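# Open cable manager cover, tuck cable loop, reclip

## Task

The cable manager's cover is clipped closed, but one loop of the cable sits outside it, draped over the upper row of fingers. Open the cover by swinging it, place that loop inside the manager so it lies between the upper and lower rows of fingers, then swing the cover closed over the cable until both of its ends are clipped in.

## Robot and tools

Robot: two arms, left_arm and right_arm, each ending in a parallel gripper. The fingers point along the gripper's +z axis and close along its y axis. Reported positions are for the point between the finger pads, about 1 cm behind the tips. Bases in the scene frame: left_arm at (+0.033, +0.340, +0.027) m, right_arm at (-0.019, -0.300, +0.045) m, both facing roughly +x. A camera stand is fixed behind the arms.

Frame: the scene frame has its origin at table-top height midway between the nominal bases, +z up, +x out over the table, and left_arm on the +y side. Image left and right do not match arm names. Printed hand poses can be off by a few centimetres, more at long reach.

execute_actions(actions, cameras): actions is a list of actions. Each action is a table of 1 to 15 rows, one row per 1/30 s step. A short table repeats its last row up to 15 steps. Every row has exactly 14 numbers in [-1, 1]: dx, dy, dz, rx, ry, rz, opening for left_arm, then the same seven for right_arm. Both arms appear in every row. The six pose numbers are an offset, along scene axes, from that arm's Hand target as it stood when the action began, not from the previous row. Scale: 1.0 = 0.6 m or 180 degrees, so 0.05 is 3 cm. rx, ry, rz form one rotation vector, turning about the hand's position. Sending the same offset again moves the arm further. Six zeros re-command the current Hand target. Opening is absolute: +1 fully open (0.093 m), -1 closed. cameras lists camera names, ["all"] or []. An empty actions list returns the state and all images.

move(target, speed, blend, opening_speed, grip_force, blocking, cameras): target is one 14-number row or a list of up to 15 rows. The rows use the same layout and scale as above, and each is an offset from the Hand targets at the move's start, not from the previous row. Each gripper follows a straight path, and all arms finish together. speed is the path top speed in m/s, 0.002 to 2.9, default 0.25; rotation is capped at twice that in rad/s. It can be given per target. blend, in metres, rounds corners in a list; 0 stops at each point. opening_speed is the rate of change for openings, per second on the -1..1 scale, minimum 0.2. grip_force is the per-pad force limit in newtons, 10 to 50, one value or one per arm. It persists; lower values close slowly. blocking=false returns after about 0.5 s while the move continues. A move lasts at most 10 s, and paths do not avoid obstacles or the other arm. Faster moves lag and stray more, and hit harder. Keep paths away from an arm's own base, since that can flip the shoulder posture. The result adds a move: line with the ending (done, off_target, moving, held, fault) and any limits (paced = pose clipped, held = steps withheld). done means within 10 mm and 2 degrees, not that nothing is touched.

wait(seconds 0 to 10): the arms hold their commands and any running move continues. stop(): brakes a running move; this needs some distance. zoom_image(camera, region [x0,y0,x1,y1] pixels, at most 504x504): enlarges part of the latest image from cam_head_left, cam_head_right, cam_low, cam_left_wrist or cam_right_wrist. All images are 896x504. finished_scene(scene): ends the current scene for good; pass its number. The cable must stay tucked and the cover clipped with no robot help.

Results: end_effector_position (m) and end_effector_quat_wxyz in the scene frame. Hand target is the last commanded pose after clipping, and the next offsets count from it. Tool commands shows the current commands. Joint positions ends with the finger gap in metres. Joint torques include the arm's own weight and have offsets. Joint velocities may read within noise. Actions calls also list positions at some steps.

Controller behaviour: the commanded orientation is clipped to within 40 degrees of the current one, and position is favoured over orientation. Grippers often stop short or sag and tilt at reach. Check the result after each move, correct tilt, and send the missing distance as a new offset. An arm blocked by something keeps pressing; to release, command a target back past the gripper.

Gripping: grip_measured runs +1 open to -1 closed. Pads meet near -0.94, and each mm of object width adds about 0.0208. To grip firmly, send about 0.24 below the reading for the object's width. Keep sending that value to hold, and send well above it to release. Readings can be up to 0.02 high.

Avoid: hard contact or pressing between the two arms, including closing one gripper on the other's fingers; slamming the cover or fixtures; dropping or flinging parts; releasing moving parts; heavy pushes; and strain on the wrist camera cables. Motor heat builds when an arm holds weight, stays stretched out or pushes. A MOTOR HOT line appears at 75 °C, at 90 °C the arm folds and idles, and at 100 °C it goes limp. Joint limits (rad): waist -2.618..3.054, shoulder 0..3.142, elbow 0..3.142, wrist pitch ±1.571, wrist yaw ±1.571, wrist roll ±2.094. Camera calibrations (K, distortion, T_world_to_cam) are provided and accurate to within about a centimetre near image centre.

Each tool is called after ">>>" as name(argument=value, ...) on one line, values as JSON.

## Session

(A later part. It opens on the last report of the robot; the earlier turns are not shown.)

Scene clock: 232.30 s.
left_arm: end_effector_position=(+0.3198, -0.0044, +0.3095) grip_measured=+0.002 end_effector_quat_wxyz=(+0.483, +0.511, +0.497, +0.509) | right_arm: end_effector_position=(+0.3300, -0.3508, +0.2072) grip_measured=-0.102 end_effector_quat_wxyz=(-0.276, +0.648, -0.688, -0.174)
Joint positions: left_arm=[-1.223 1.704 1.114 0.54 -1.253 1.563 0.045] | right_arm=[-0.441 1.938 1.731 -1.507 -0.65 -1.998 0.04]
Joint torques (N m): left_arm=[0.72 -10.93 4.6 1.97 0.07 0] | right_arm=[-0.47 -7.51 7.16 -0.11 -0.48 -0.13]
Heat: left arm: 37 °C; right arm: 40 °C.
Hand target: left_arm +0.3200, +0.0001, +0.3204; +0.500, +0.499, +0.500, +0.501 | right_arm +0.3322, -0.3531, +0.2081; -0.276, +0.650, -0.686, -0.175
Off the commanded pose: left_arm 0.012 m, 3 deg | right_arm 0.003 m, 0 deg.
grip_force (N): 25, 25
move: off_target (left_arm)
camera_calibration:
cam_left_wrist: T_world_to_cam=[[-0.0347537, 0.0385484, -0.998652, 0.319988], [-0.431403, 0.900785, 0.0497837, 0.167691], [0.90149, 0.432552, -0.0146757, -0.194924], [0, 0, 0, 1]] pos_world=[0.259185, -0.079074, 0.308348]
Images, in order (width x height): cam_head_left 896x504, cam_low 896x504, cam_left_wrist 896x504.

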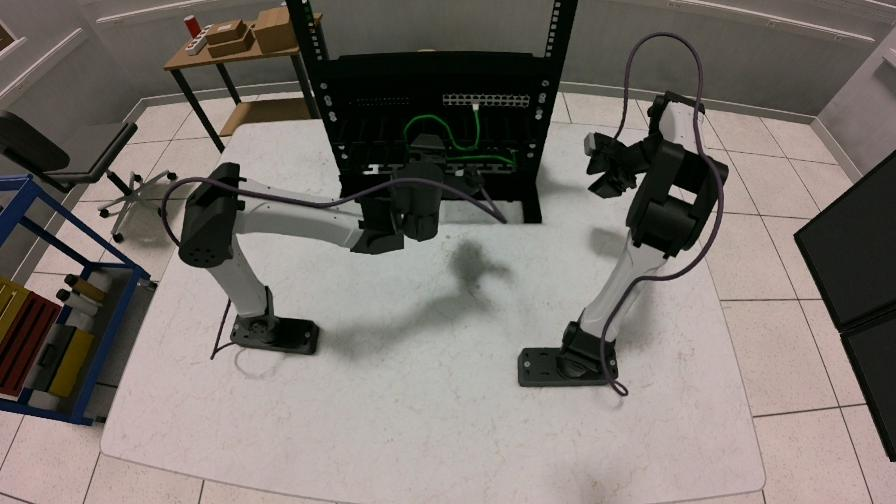

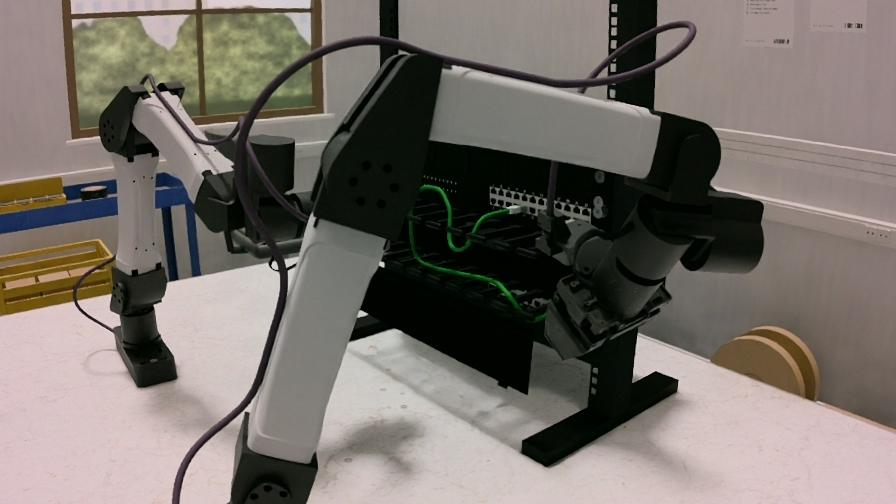

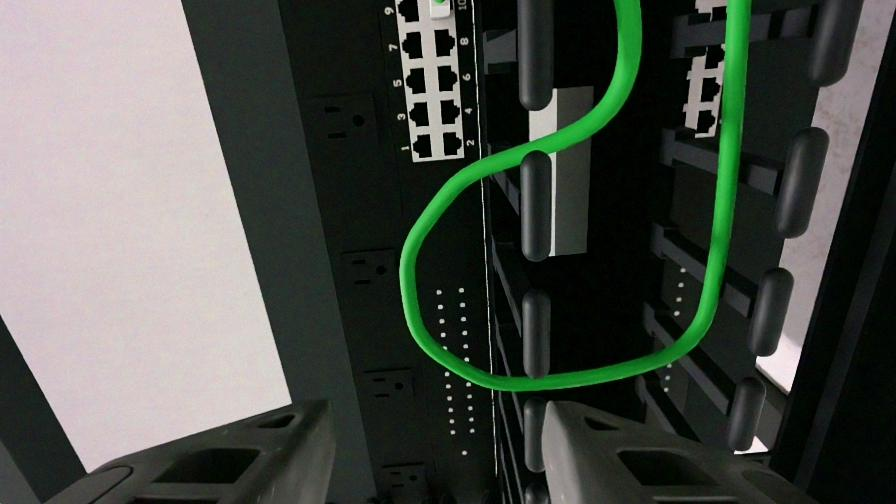

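>>> move(target=[[0,0.005,0.033,0,0,0,-0.42,0,0,0,0,0,0,-0.1],[0.1,0.005,0.033,0,0,0,-0.42,0,0,0,0,0,0,-0.1]], cameras=["cam_left_wrist"], speed=0.1)

Scene clock: 240.03 s.
left_arm: end_effector_position=(+0.3768, +0.0090, +0.3252) grip_measured=-0.418 end_effector_quat_wxyz=(+0.482, +0.511, +0.498, +0.509) | right_arm: end_effector_position=(+0.3300, -0.3508, +0.2072) grip_measured=-0.102 end_effector_quat_wxyz=(-0.276, +0.648, -0.688, -0.174)
Joint positions: left_arm=[-1.069 1.725 1.202 0.484 -1.101 1.577 0.025] | right_arm=[-0.441 1.938 1.731 -1.507 -0.65 -1.998 0.04]
Joint torques (N m): left_arm=[0.47 -8.42 8.69 1.86 0.09 -0.13] | right_arm=[-0.29 -7.61 7.15 -0.14 -0.46 -0.11]
Heat: left arm: 39 °C; right arm: 41 °C.
Hand target: left_arm +0.3800, +0.0030, +0.3402; +0.500, +0.499, +0.500, +0.501 | right_arm +0.3322, -0.3531, +0.2081; -0.276, +0.650, -0.686, -0.175
Off the commanded pose: left_arm 0.016 m, 3 deg | right_arm 0.003 m, 0 deg.
grip_force (N): 25, 25
move: off_target (left_arm)
camera_calibration:
cam_left_wrist: T_world_to_cam=[[-0.0371057, 0.0393566, -0.998536, 0.338009], [-0.434366, 0.899258, 0.0515847, 0.179995], [0.899972, 0.435644, -0.0162724, -0.250864], [0, 0, 0, 1]] pos_world=[0.316497, -0.0658779, 0.324147]
Images, in order (width x height): cam_left_wrist 896x504.

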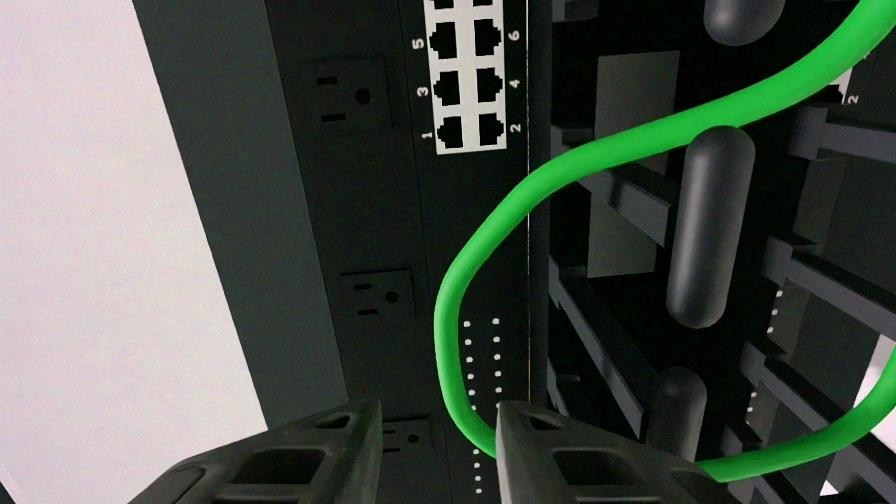

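>>> move(target=[[0.055,-0.012,0.0,0,0,0,-0.42,0,0,0,0,0,0,-0.1]], cameras=["cam_left_wrist"], speed=0.06)

Scene clock: 243.33 s.
left_arm: end_effector_position=(+0.4091, +0.0011, +0.3261) grip_measured=-0.418 end_effector_quat_wxyz=(+0.483, +0.511, +0.498, +0.508) | right_arm: end_effector_position=(+0.3300, -0.3508, +0.2072) grip_measured=-0.102 end_effector_quat_wxyz=(-0.276, +0.648, -0.688, -0.174)
Joint positions: left_arm=[-1.006 1.807 1.304 0.465 -1.037 1.577 0.025] | right_arm=[-0.441 1.938 1.731 -1.507 -0.65 -1.998 0.04]
Joint torques (N m): left_arm=[0.58 -9.16 8.7 1.88 0.11 -0.12] | right_arm=[-0.38 -7.45 7.21 -0.13 -0.48 -0.12]
Heat: left arm: 38 °C; right arm: 41 °C.
Hand target: left_arm +0.4129, -0.0042, +0.3402; +0.500, +0.499, +0.500, +0.501 | right_arm +0.3322, -0.3531, +0.2081; -0.276, +0.650, -0.686, -0.175
Off the commanded pose: left_arm 0.016 m, 3 deg | right_arm 0.003 m, 0 deg.
grip_force (N): 25, 25
move: off_target (left_arm)
camera_calibration:
cam_left_wrist: T_world_to_cam=[[-0.0379592, 0.0361987, -0.998623, 0.34081], [-0.433272, 0.899925, 0.0490904, 0.201366], [0.900463, 0.434539, -0.0184765, -0.275869], [0, 0, 0, 1]] pos_world=[0.348593, -0.0736752, 0.325358]
Images, in order (width x height): cam_left_wrist 896x504.

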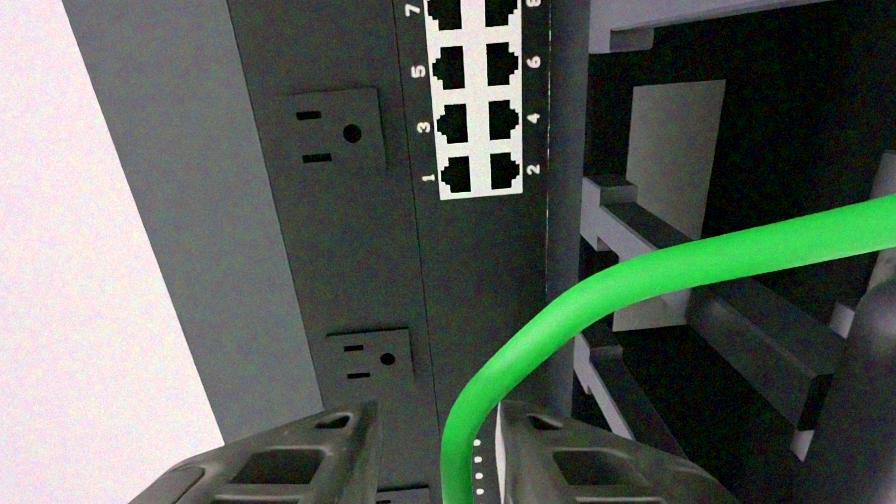

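>>> move(target=[[0.0,0,0.0,0,0,0,-1,0,0,0,0,0,0,-0.1],[-0.02,-0.02,0.0,0,0,0,-1,0,0,0,0,0,0,-0.1],[-0.09,-0.025,-0.01,0,0,0,-1,0,0,0,0,0,0,-0.1]], cameras=["cam_left_wrist","cam_low","cam_head_left"], speed=0.06)

>>> zoom_image(camera="cam_low", region=[340, 150, 600, 330])

Scene clock: 250.67 s.
left_arm: end_effector_position=(+0.3658, -0.0228, +0.3153) grip_measured=-0.874 end_effector_quat_wxyz=(+0.474, +0.517, +0.494, +0.513) | right_arm: end_effector_position=(+0.3300, -0.3508, +0.2072) grip_measured=-0.102 end_effector_quat_wxyz=(-0.276, +0.648, -0.688, -0.174)
Joint positions: left_arm=[-1.13 1.822 1.29 0.47 -1.166 1.577 0.003] | right_arm=[-0.441 1.938 1.731 -1.507 -0.65 -1.998 0.04]
Joint torques (N m): left_arm=[-0.47 -13.5 4.62 2 -0.03 -0.17] | right_arm=[-0.36 -7.56 7.09 -0.11 -0.5 -0.16]
Heat: left arm: 39 °C; right arm: 41 °C.
Hand target: left_arm +0.3590, -0.0191, +0.3343; +0.500, +0.499, +0.500, +0.501 | right_arm +0.3322, -0.3531, +0.2081; -0.276, +0.650, -0.686, -0.175
Off the commanded pose: left_arm 0.020 m, 4 deg | right_arm 0.003 m, 0 deg.
grip_force (N): 25, 25
move: off_target (left_arm)
camera_calibration:
cam_left_wrist: T_world_to_cam=[[-0.0440528, 0.0609158, -0.99717, 0.331521], [-0.436213, 0.896791, 0.0740547, 0.197828], [0.898764, 0.438241, -0.0129339, -0.227765], [0, 0, 0, 1]] pos_world=[0.305607, -0.0977894, 0.312987]
Images, in order (width x height): cam_head_left 896x504, cam_low 896x504, cam_left_wrist 896x504.

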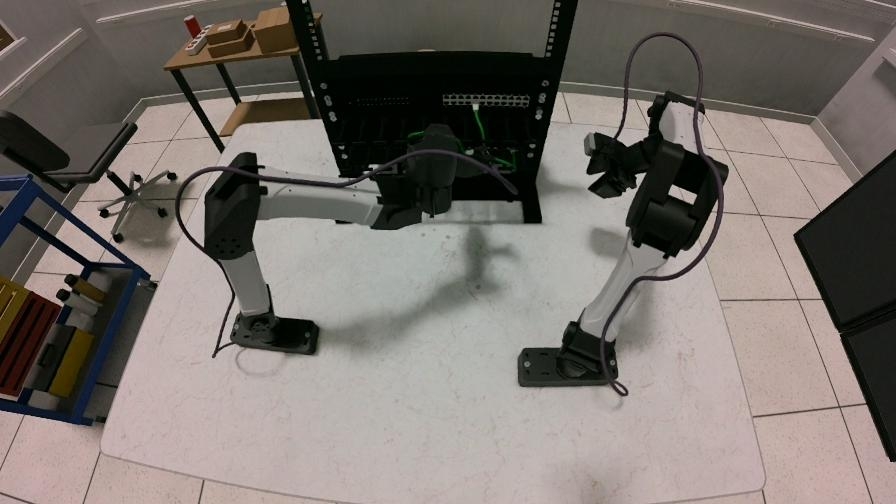

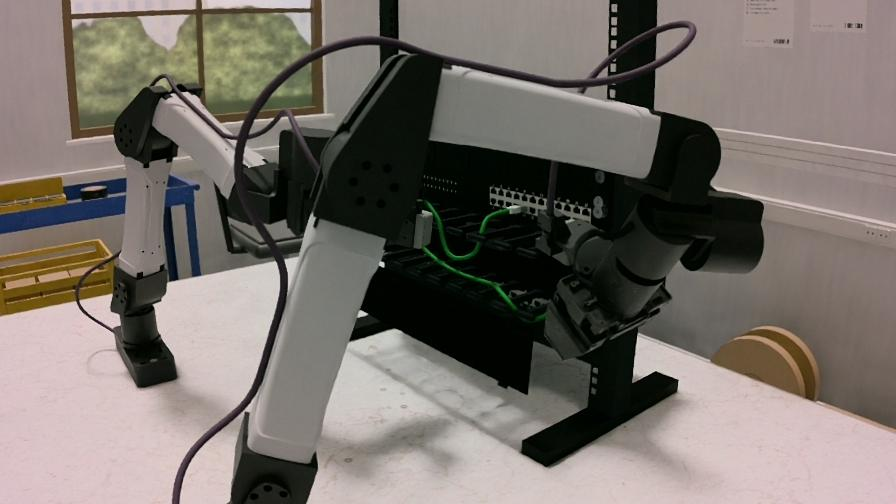

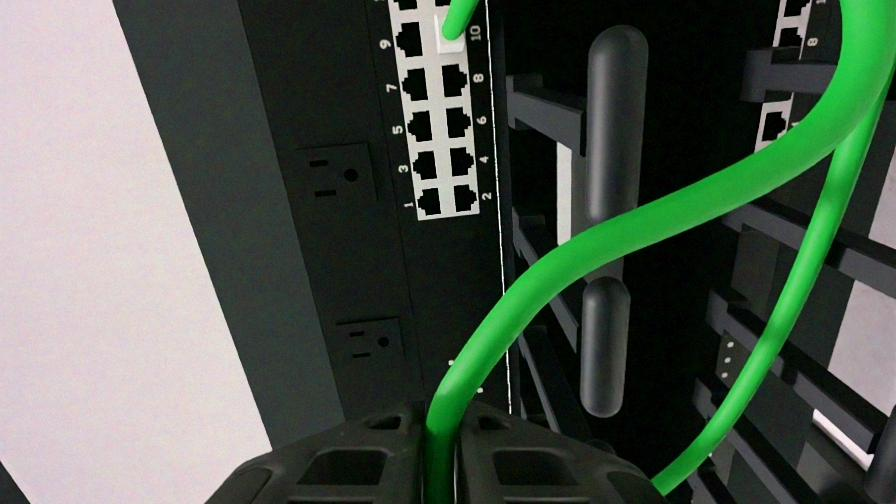

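Scaled by 1.938.

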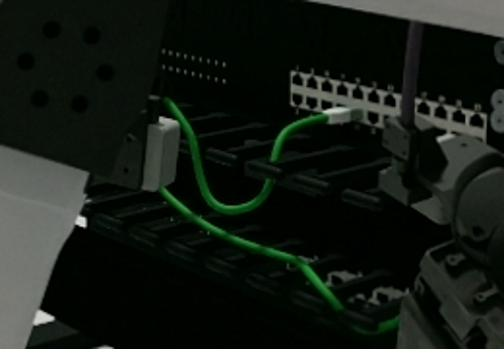

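>>> move(target=[[-0.01,-0.0,-0.07,0,0,0,-1,0,0,0,0,0,0,-0.1],[-0.01,0,-0.13,0,0,0,-1,0,0,0,0,0,0,-0.1]], cameras=["cam_left_wrist","cam_low","cam_head_left"], speed=0.06)

>>> zoom_image(camera="cam_low", region=[340, 150, 600, 330])

Scene clock: 258.27 s.
left_arm: end_effector_position=(+0.3561, -0.0146, +0.2624) grip_measured=-0.876 end_effector_quat_wxyz=(+0.494, +0.495, +0.504, +0.506) | right_arm: end_effector_position=(+0.3300, -0.3508, +0.2072) grip_measured=-0.102 end_effector_quat_wxyz=(-0.276, +0.648, -0.688, -0.174)
Joint positions: left_arm=[-1.145 1.878 1.097 0.782 -1.185 1.575 0.003] | right_arm=[-0.441 1.938 1.731 -1.507 -0.65 -1.998 0.04]
Joint torques (N m): left_arm=[-0.42 -8.55 4.14 1.91 0.06 -0.13] | right_arm=[-0.4 -7.51 7.16 -0.11 -0.48 -0.14]
Motor temperatures (°C): left_arm=[24 41 37 35 23 23 28] | right_arm=[26 38 41 26 28 24 26]
Heat: left arm: 41 °C; right arm: 41 °C.
Hand target: left_arm +0.3530, -0.0191, +0.2562; +0.500, +0.499, +0.500, +0.501 | right_arm +0.3322, -0.3531, +0.2081; -0.276, +0.650, -0.686, -0.175
Off the commanded pose: left_arm 0.008 m, 1 deg | right_arm 0.003 m, 0 deg.
grip_force (N): 25, 25
move: done
camera_calibration:
cam_left_wrist: T_world_to_cam=[[-0.0184522, 0.0018427, -0.999828, 0.268629], [-0.441407, 0.897253, 0.00979997, 0.208804], [0.897117, 0.441512, -0.0157429, -0.221916], [0, 0, 0, 1]] pos_world=[0.296209, -0.0898665, 0.263043]
Images, in order (width x height): cam_head_left 896x504, cam_low 896x504, cam_left_wrist 896x504.

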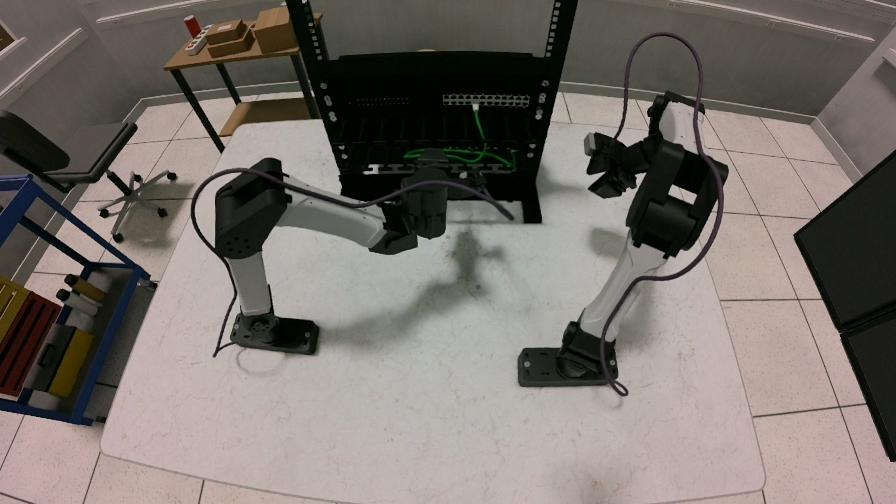

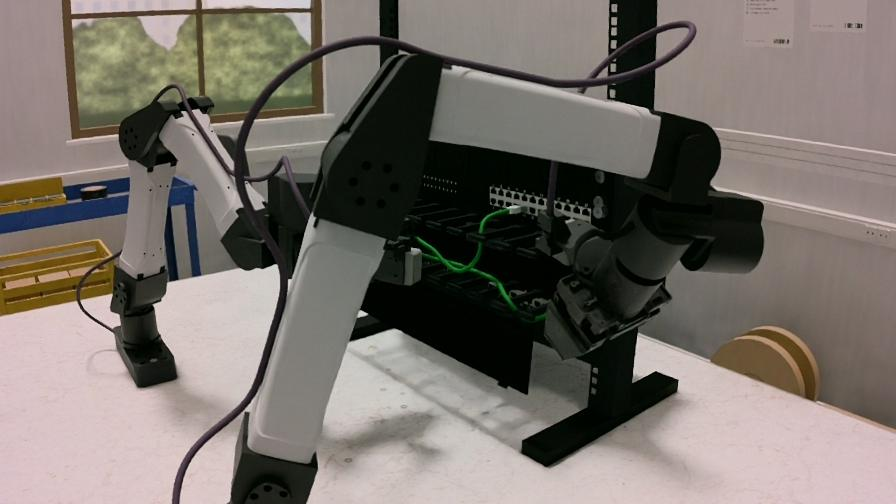

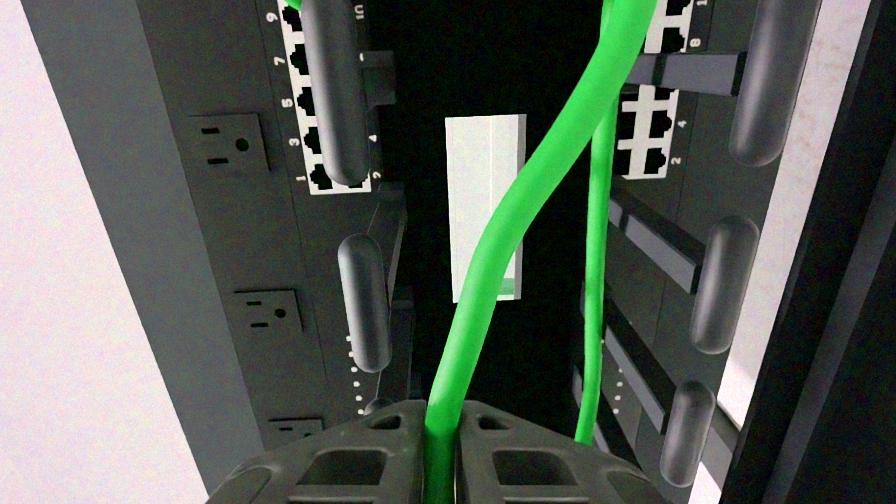

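Scaled by 1.938.

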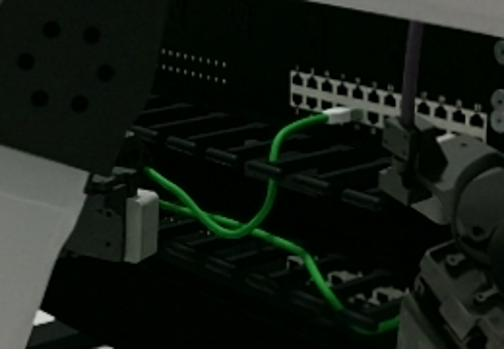

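>>> move(target=[[0,0,-0.03,0,0,0,-1,0,0,0,0,0,0,-0.1],[0.09,0,-0.03,0,0,0,-1,0,0,0,0,0,0,-0.1]], cameras=["cam_left_wrist","cam_low","cam_head_left"], speed=0.06)

>>> zoom_image(camera="cam_head_left", region=[330, 80, 550, 210])

Scene clock: 269.23 s.
left_arm: end_effector_position=(+0.4023, -0.0110, +0.2349) grip_measured=-0.876 end_effector_quat_wxyz=(+0.491, +0.498, +0.504, +0.507) | right_arm: end_effector_position=(+0.3300, -0.3508, +0.2072) grip_measured=-0.102 end_effector_quat_wxyz=(-0.276, +0.648, -0.688, -0.174)
Joint positions: left_arm=[-1.037 1.991 1.134 0.85 -1.077 1.575 0.003] | right_arm=[-0.441 1.938 1.731 -1.507 -0.65 -1.998 0.04]
Joint torques (N m): left_arm=[0.55 -9.06 7.3 1.7 0.2 -0.11] | right_arm=[-0.39 -7.51 7.16 -0.09 -0.48 -0.12]
Heat: left arm: 41 °C; right arm: 41 °C.
Hand target: left_arm +0.4069, -0.0191, +0.2382; +0.500, +0.499, +0.500, +0.501 | right_arm +0.3322, -0.3531, +0.2081; -0.276, +0.650, -0.686, -0.175
Off the commanded pose: left_arm 0.010 m, 1 deg | right_arm 0.003 m, 0 deg.
grip_force (N): 25, 25
move: done
camera_calibration:
cam_left_wrist: T_world_to_cam=[[-0.0220246, 0.00822101, -0.999724, 0.243415], [-0.441376, 0.89716, 0.0171014, 0.224551], [0.897052, 0.44163, -0.0161311, -0.265357], [0, 0, 0, 1]] pos_world=[0.342511, -0.08627, 0.235227]
Images, in order (width x height): cam_head_left 896x504, cam_low 896x504, cam_left_wrist 896x504.

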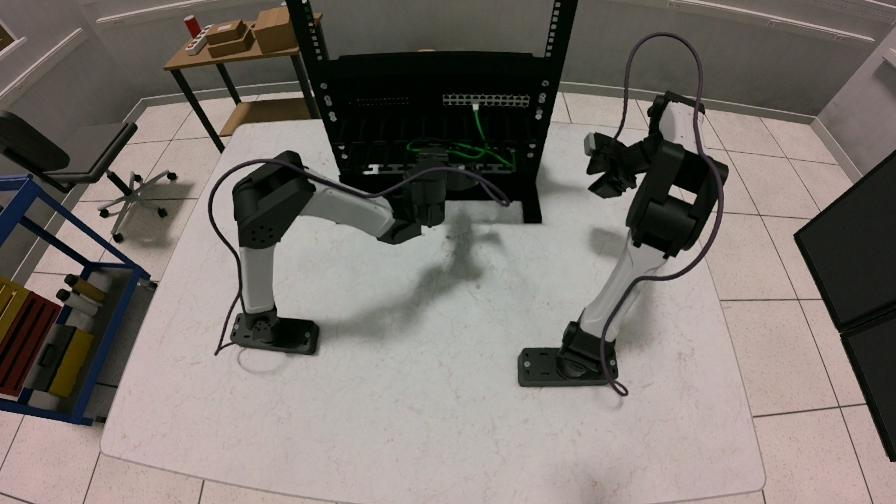

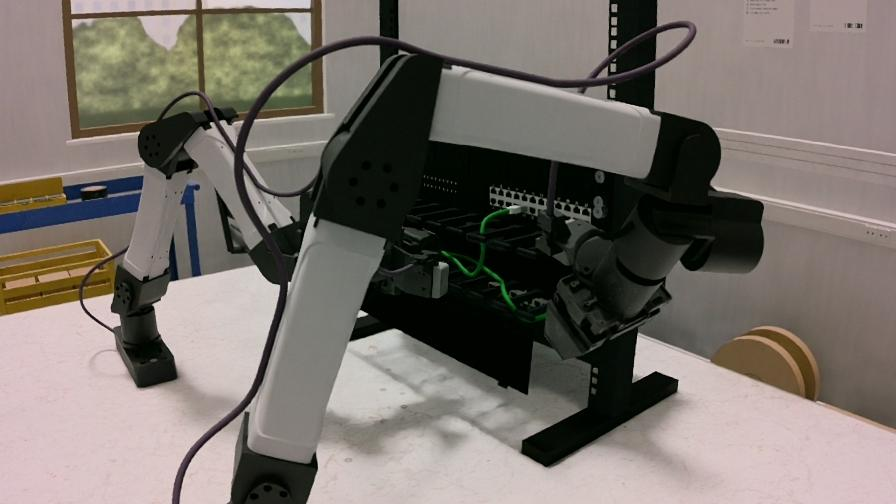

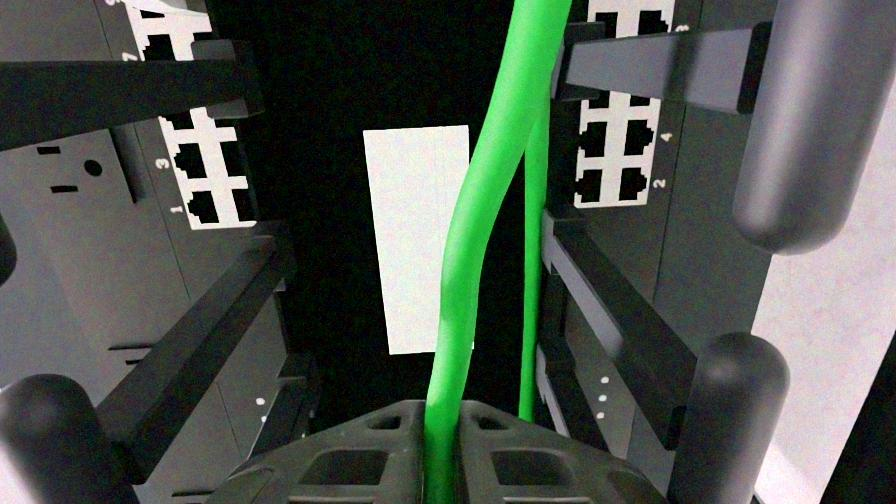

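Scaled by 2.291.

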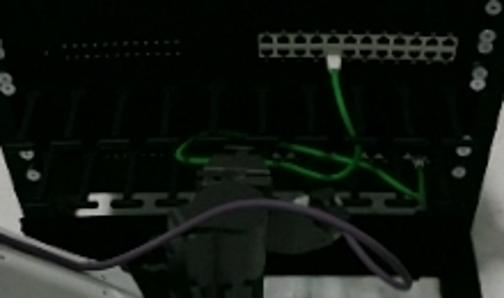

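>>> move(target=[[0.02,0,0,0,0,0,-1,0,0,0,0,0,0,-0.1],[0.02,0,0,0,0,0,-0.6,0,0,0,0,0,0,-0.1],[-0.16,0,0,0,0,0,-0.6,0,0,0,0,0,0,-0.1]], cameras=["cam_left_wrist","cam_low","cam_head_left"], speed=0.06)

>>> zoom_image(camera="cam_head_left", region=[330, 80, 550, 210])

Scene clock: 276.90 s.
left_arm: end_effector_position=(+0.3139, -0.0256, +0.2182) grip_measured=-0.601 end_effector_quat_wxyz=(+0.482, +0.520, +0.489, +0.508) | right_arm: end_effector_position=(+0.3300, -0.3508, +0.2072) grip_measured=-0.102 end_effector_quat_wxyz=(-0.276, +0.648, -0.688, -0.174)
Joint positions: left_arm=[-1.254 1.935 1.001 0.872 -1.267 1.569 0.016] | right_arm=[-0.441 1.938 1.731 -1.507 -0.65 -1.998 0.04]
Joint torques (N m): left_arm=[0.05 -13.9 3.86 1.9 -0.19 -0.1] | right_arm=[-0.35 -7.75 7.01 -0.09 -0.5 -0.11]
Heat: left arm: 41 °C; right arm: 41 °C.
Hand target: left_arm +0.3110, -0.0191, +0.2383; +0.500, +0.499, +0.500, +0.501 | right_arm +0.3322, -0.3531, +0.2081; -0.276, +0.650, -0.686, -0.175
Off the commanded pose: left_arm 0.021 m, 4 deg | right_arm 0.003 m, 0 deg.
grip_force (N): 25, 25
move: off_target (left_arm)
camera_calibration:
cam_left_wrist: T_world_to_cam=[[-0.0370249, 0.0571088, -0.997681, 0.230496], [-0.417007, 0.906404, 0.0673595, 0.180527], [0.908149, 0.418534, -0.00974477, -0.185237], [0, 0, 0, 1]] pos_world=[0.252038, -0.0992653, 0.215996]
Images, in order (width x height): cam_head_left 896x504, cam_low 896x504, cam_left_wrist 896x504.

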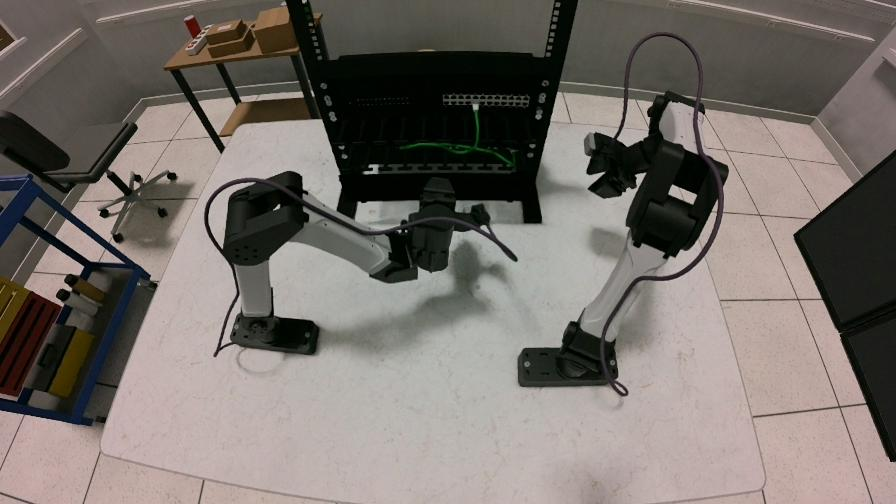

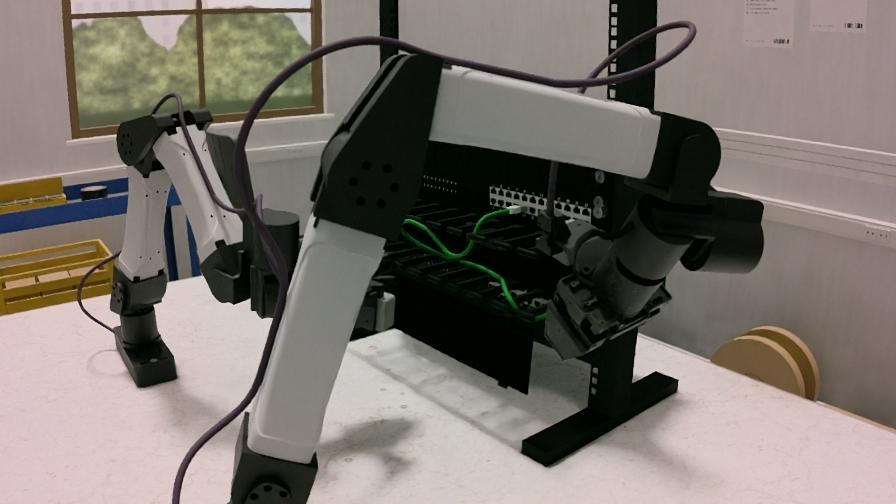

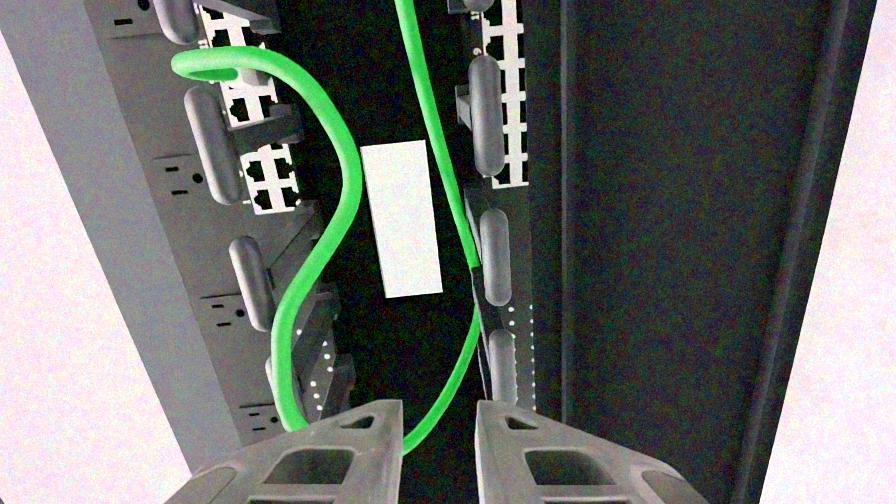

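Scaled by 2.291.

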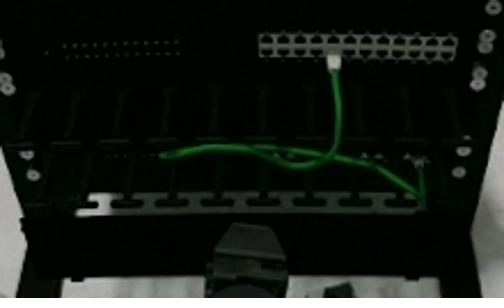

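>>> move(target=[[-0.09,0.04,0.05,0,0,0,0,0,0,0,0,0,0,-0.1],[-0.09,0.09,0.203,-0.523,0.08,0.096,0,0,0,0,0,0,0,-0.1],[0.06,0.09,0.203,-0.523,0.2,0.096,0,0,0,0,0,0,0,-0.1]], cameras=["cam_left_wrist","cam_low"])

>>> zoom_image(camera="cam_left_wrist", region=[350, 50, 750, 350])

Scene clock: 288.47 s.
left_arm: end_effector_position=(+0.3449, +0.0366, +0.3301) grip_measured=-0.002 end_effector_quat_wxyz=(+0.445, +0.038, +0.891, -0.083) | right_arm: end_effector_position=(+0.3300, -0.3508, +0.2072) grip_measured=-0.102 end_effector_quat_wxyz=(-0.276, +0.648, -0.688, -0.174)
Joint positions: left_arm=[-0.971 1.625 1.698 -0.863 -0.59 -0.654 0.045] | right_arm=[-0.441 1.938 1.731 -1.507 -0.65 -1.998 0.04]
Joint torques (N m): left_arm=[0.42 -10.09 8.18 1.85 -0.3 0.06] | right_arm=[-0.49 -7.62 7.12 -0.15 -0.5 -0.13]
Heat: left arm: 43 °C; right arm: 41 °C.
Hand target: left_arm +0.3469, +0.0349, +0.3600; +0.469, +0.026, +0.876, -0.115 | right_arm +0.3322, -0.3531, +0.2081; -0.276, +0.650, -0.686, -0.175
Off the commanded pose: left_arm 0.030 m, 5 deg | right_arm 0.003 m, 0 deg.
grip_force (N): 25, 25
move: off_target (left_arm)
camera_calibration:
cam_left_wrist: T_world_to_cam=[[-0.156946, -0.979496, 0.126314, 0.0478754], [-0.87598, 0.0789967, -0.475835, 0.497359], [0.4561, -0.185328, -0.870417, 0.22366], [0, 0, 0, 1]] pos_world=[0.341179, 0.0490546, 0.425291]
Images, in order (width x height): cam_low 896x504, cam_left_wrist 896x504.

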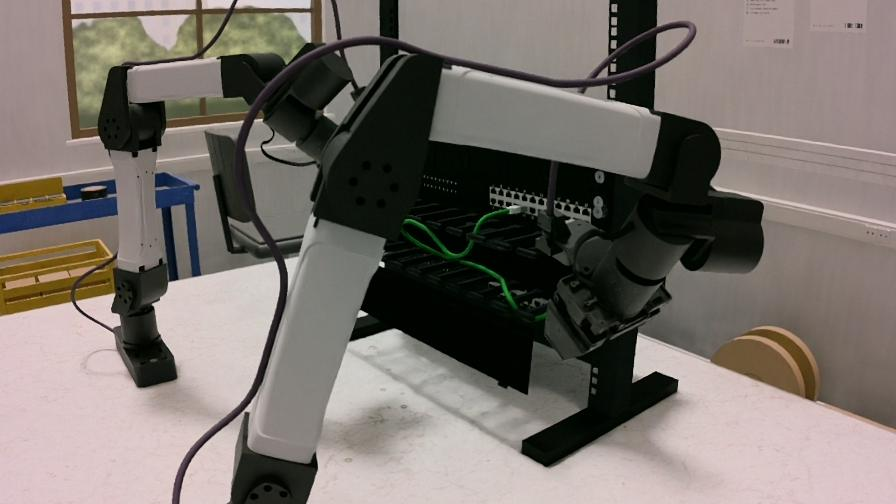

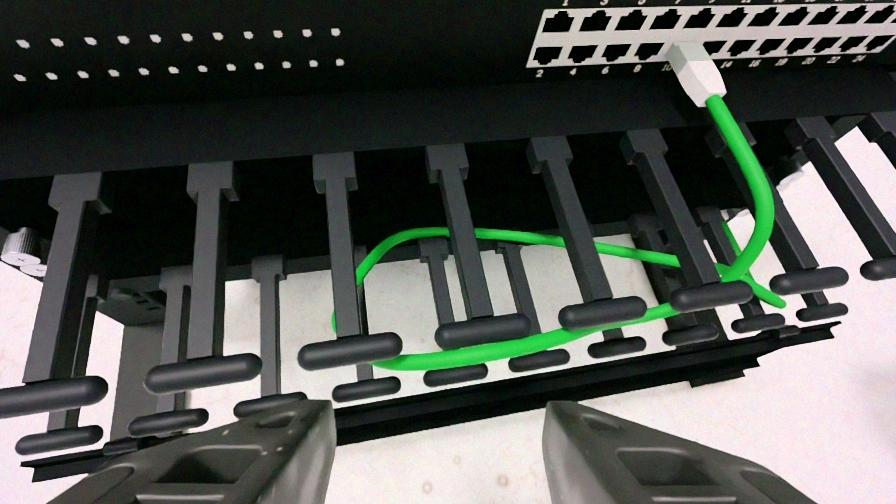

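Scaled by 1.260.

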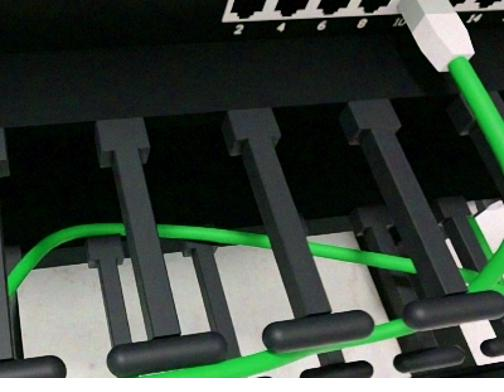

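>>> move(target=[[-0.11,-0.03,-0.06,0.523,-0.2,-0.097,-1,0,0,0,0,0,0,-0.1],[-0.08,-0.03,-0.167,0.523,-0.2,-0.097,-1,0,0,0,0,0,0,-0.1]], cameras=["cam_left_wrist"])

Scene clock: 304.00 s.
left_arm: end_effector_position=(+0.2982, +0.0187, +0.2633) grip_measured=-0.975 end_effector_quat_wxyz=(+0.493, +0.501, +0.503, +0.503) | right_arm: end_effector_position=(+0.3300, -0.3508, +0.2072) grip_measured=-0.102 end_effector_quat_wxyz=(-0.276, +0.648, -0.688, -0.174)
Joint positions: left_arm=[-1.262 1.69 0.878 0.786 -1.293 1.554 0] | right_arm=[-0.441 1.938 1.731 -1.507 -0.65 -1.998 0.04]
Joint torques (N m): left_arm=[0.49 -6.79 4.14 1.94 0.09 -0.06] | right_arm=[-0.38 -7.41 7.15 -0.16 -0.5 -0.12]
Heat: left arm: 42 °C; right arm: 42 °C.
Hand target: left_arm +0.2990, +0.0169, +0.2599; +0.500, +0.500, +0.500, +0.500 | right_arm +0.3322, -0.3531, +0.2081; -0.276, +0.650, -0.686, -0.175
Off the commanded pose: left_arm 0.004 m, 1 deg | right_arm 0.003 m, 0 deg.
grip_force (N): 25, 25
move: done
camera_calibration:
cam_left_wrist: T_world_to_cam=[[-0.025905, 0.00740358, -0.999637, 0.27041], [-0.433531, 0.900961, 0.0179075, 0.148737], [0.900766, 0.433837, -0.0201297, -0.18451], [0, 0, 0, 1]] pos_world=[0.237687, -0.0559608, 0.263934]
Images, in order (width x height): cam_left_wrist 896x504.

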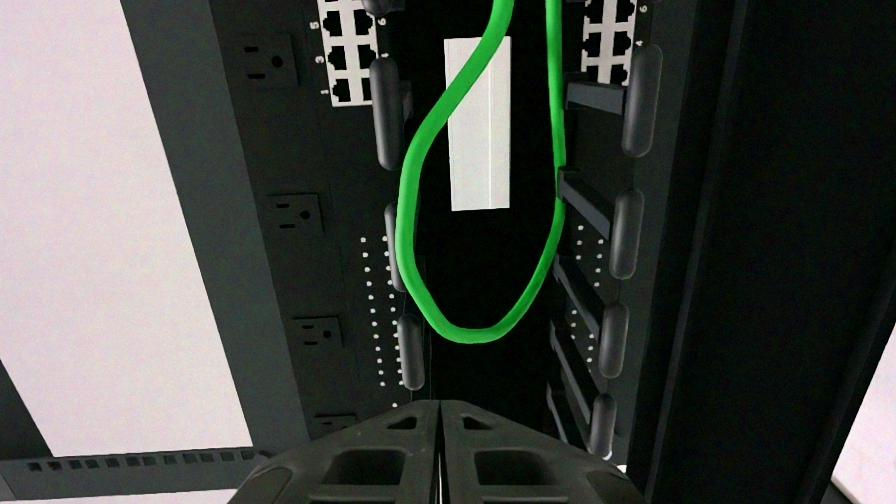

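>>> move(target=[[0.0,-0.025,0.028,0,0,0,-0.42,0,0,0,0,0,0,-0.1],[0.125,-0.025,0.028,0,0,0,-0.42,0,0,0,0,0,0,-0.1]], cameras=["cam_left_wrist"], speed=0.1)

Scene clock: 311.60 s.
left_arm: end_effector_position=(+0.3669, +0.0095, +0.2655) grip_measured=-0.422 end_effector_quat_wxyz=(+0.484, +0.507, +0.500, +0.508) | right_arm: end_effector_position=(+0.3300, -0.3508, +0.2072) grip_measured=-0.102 end_effector_quat_wxyz=(-0.276, +0.648, -0.688, -0.174)
Joint positions: left_arm=[-1.092 1.802 1.034 0.733 -1.128 1.57 0.025] | right_arm=[-0.441 1.938 1.731 -1.507 -0.65 -1.998 0.04]
Joint torques (N m): left_arm=[1.09 -8.08 8.16 1.79 0.24 -0.09] | right_arm=[-0.32 -7.62 7.2 -0.11 -0.5 -0.14]
Heat: left arm: 41 °C; right arm: 42 °C.
Hand target: left_arm +0.3740, +0.0018, +0.2766; +0.500, +0.500, +0.500, +0.500 | right_arm +0.3322, -0.3531, +0.2081; -0.276, +0.650, -0.686, -0.175
Off the commanded pose: left_arm 0.015 m, 2 deg | right_arm 0.003 m, 0 deg.
grip_force (N): 25, 25
move: off_target (left_arm)
camera_calibration:
cam_left_wrist: T_world_to_cam=[[-0.0340871, 0.029541, -0.998982, 0.2772], [-0.437641, 0.898192, 0.0414937, 0.182172], [0.898504, 0.43861, -0.0176884, -0.242215], [0, 0, 0, 1]] pos_world=[0.306806, -0.0655769, 0.265074]
Images, in order (width x height): cam_left_wrist 896x504.

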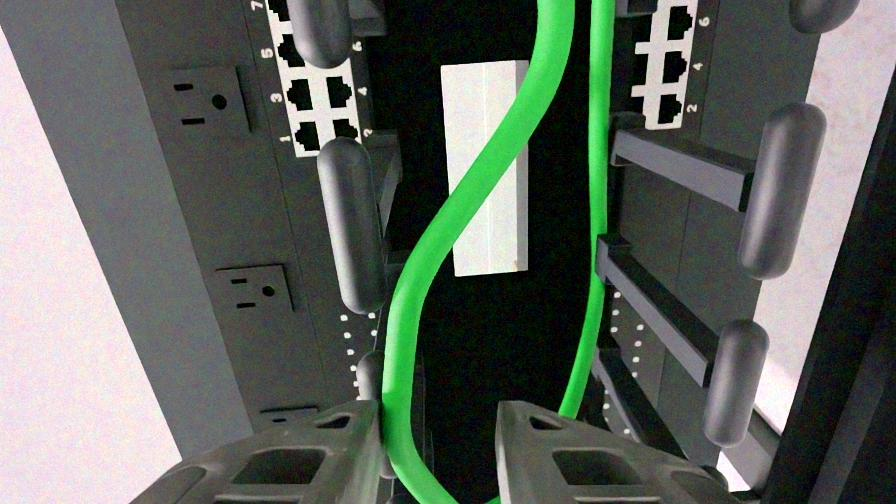

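>>> move(target=[[-0.01,-0.0,0.012,0,0,0,-0.42,0,0,0,0,0,0,-0.1],[0.005,0,0.012,0,0,0,-0.42,0,0,0,0,0,0,-0.1],[0.005,0,0.012,0,0,0,-1,0,0,0,0,0,0,-0.1]], cameras=["cam_left_wrist"], speed=0.1)

Scene clock: 317.47 s.
left_arm: end_effector_position=(+0.3677, +0.0086, +0.2734) grip_measured=-0.868 end_effector_quat_wxyz=(+0.485, +0.499, +0.505, +0.510) | right_arm: end_effector_position=(+0.3300, -0.3508, +0.2072) grip_measured=-0.102 end_effector_quat_wxyz=(-0.276, +0.648, -0.688, -0.174)
Joint positions: left_arm=[-1.094 1.802 1.06 0.721 -1.145 1.57 0.004] | right_arm=[-0.441 1.938 1.731 -1.507 -0.65 -1.998 0.04]
Joint torques (N m): left_arm=[1.85 -8.91 7.79 1.63 0.47 -0.06] | right_arm=[-0.18 -7.53 7.2 -0.11 -0.49 -0.12]
Heat: left arm: 40 °C; right arm: 42 °C.
Hand target: left_arm +0.3769, +0.0018, +0.2838; +0.500, +0.500, +0.500, +0.500 | right_arm +0.3322, -0.3531, +0.2081; -0.276, +0.650, -0.686, -0.175
Off the commanded pose: left_arm 0.015 m, 2 deg | right_arm 0.003 m, 0 deg.
grip_force (N): 25, 25
move: off_target (left_arm); target 3's new opening was sent with left_arm's hand 0.022 m and 3 deg from that target
camera_calibration:
cam_left_wrist: T_world_to_cam=[[-0.0278146, 0.0166399, -0.999475, 0.283067], [-0.450821, 0.892194, 0.0273999, 0.191682], [0.892181, 0.451346, -0.0173144, -0.240265], [0, 0, 0, 1]] pos_world=[0.308647, -0.0672848, 0.273506]
Images, in order (width x height): cam_left_wrist 896x504.

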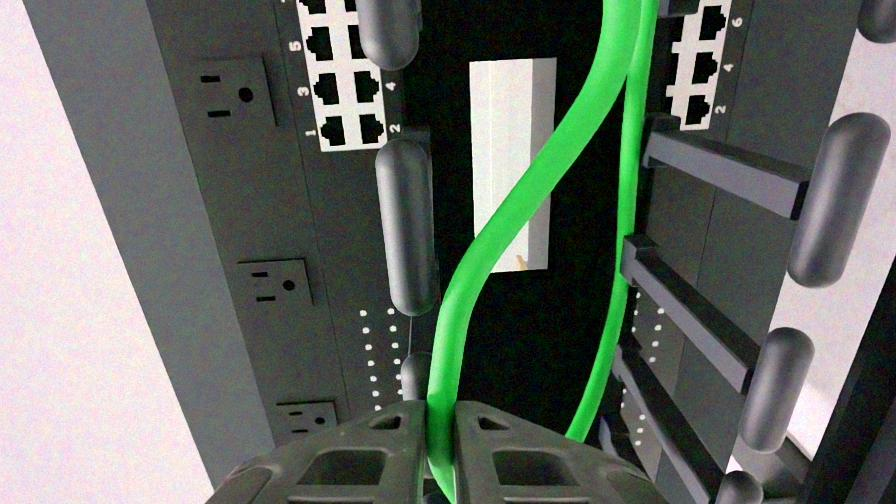

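>>> move(target=[[-0.01,0.0,-0.085,0,0,0,-1,0,0,0,0,0,0,-0.1],[0.085,0,-0.085,0,0,0,-1,0,0,0,0,0,0,-0.1],[0.085,0,-0.085,0,0,0,-0.7,0,0,0,0,0,0,-0.1],[-0.12,0,-0.085,0,0,0,-0.7,0,0,0,0,0,0,-0.1]], cameras=["cam_left_wrist"], speed=0.08)

Scene clock: 325.90 s.
left_arm: end_effector_position=(+0.3073, -0.0046, +0.2140) grip_measured=-0.701 end_effector_quat_wxyz=(+0.479, +0.524, +0.486, +0.509) | right_arm: end_effector_position=(+0.3300, -0.3508, +0.2072) grip_measured=-0.102 end_effector_quat_wxyz=(-0.276, +0.648, -0.688, -0.174)
Joint positions: left_arm=[-1.254 1.874 0.896 0.906 -1.264 1.571 0.012] | right_arm=[-0.441 1.938 1.731 -1.507 -0.65 -1.998 0.04]
Joint torques (N m): left_arm=[0.2 -12.92 3.71 1.97 -0.18 -0.16] | right_arm=[-0.46 -7.68 7.24 -0.12 -0.53 -0.13]
Heat: left arm: 41 °C; right arm: 42 °C.
Hand target: left_arm +0.3049, +0.0018, +0.2328; +0.500, +0.500, +0.500, +0.500 | right_arm +0.3322, -0.3531, +0.2081; -0.276, +0.650, -0.686, -0.175
Off the commanded pose: left_arm 0.020 m, 4 deg | right_arm 0.003 m, 0 deg.
grip_force (N): 25, 25
move: off_target (left_arm)
camera_calibration:
cam_left_wrist: T_world_to_cam=[[-0.0398509, 0.068146, -0.996879, 0.225499], [-0.414018, 0.906874, 0.0785439, 0.155748], [0.909396, 0.415856, -0.00792606, -0.188874], [0, 0, 0, 1]] pos_world=[0.24523, -0.0780662, 0.211066]
Images, in order (width x height): cam_left_wrist 896x504.

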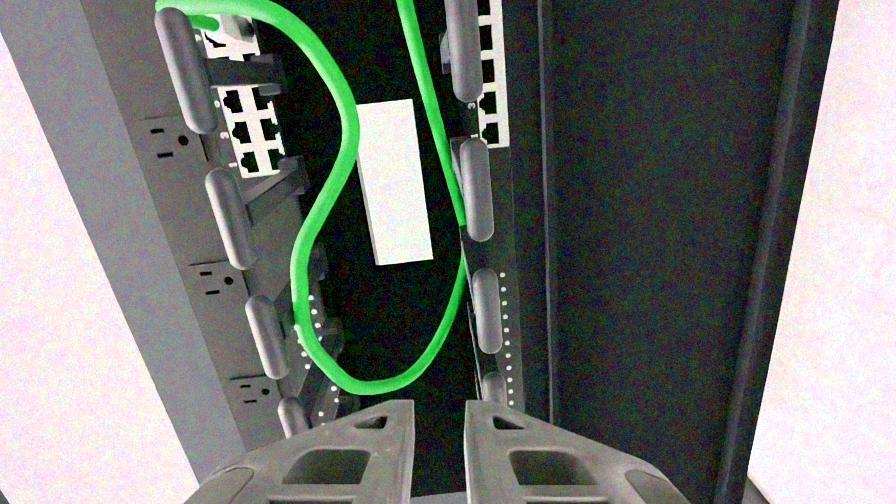

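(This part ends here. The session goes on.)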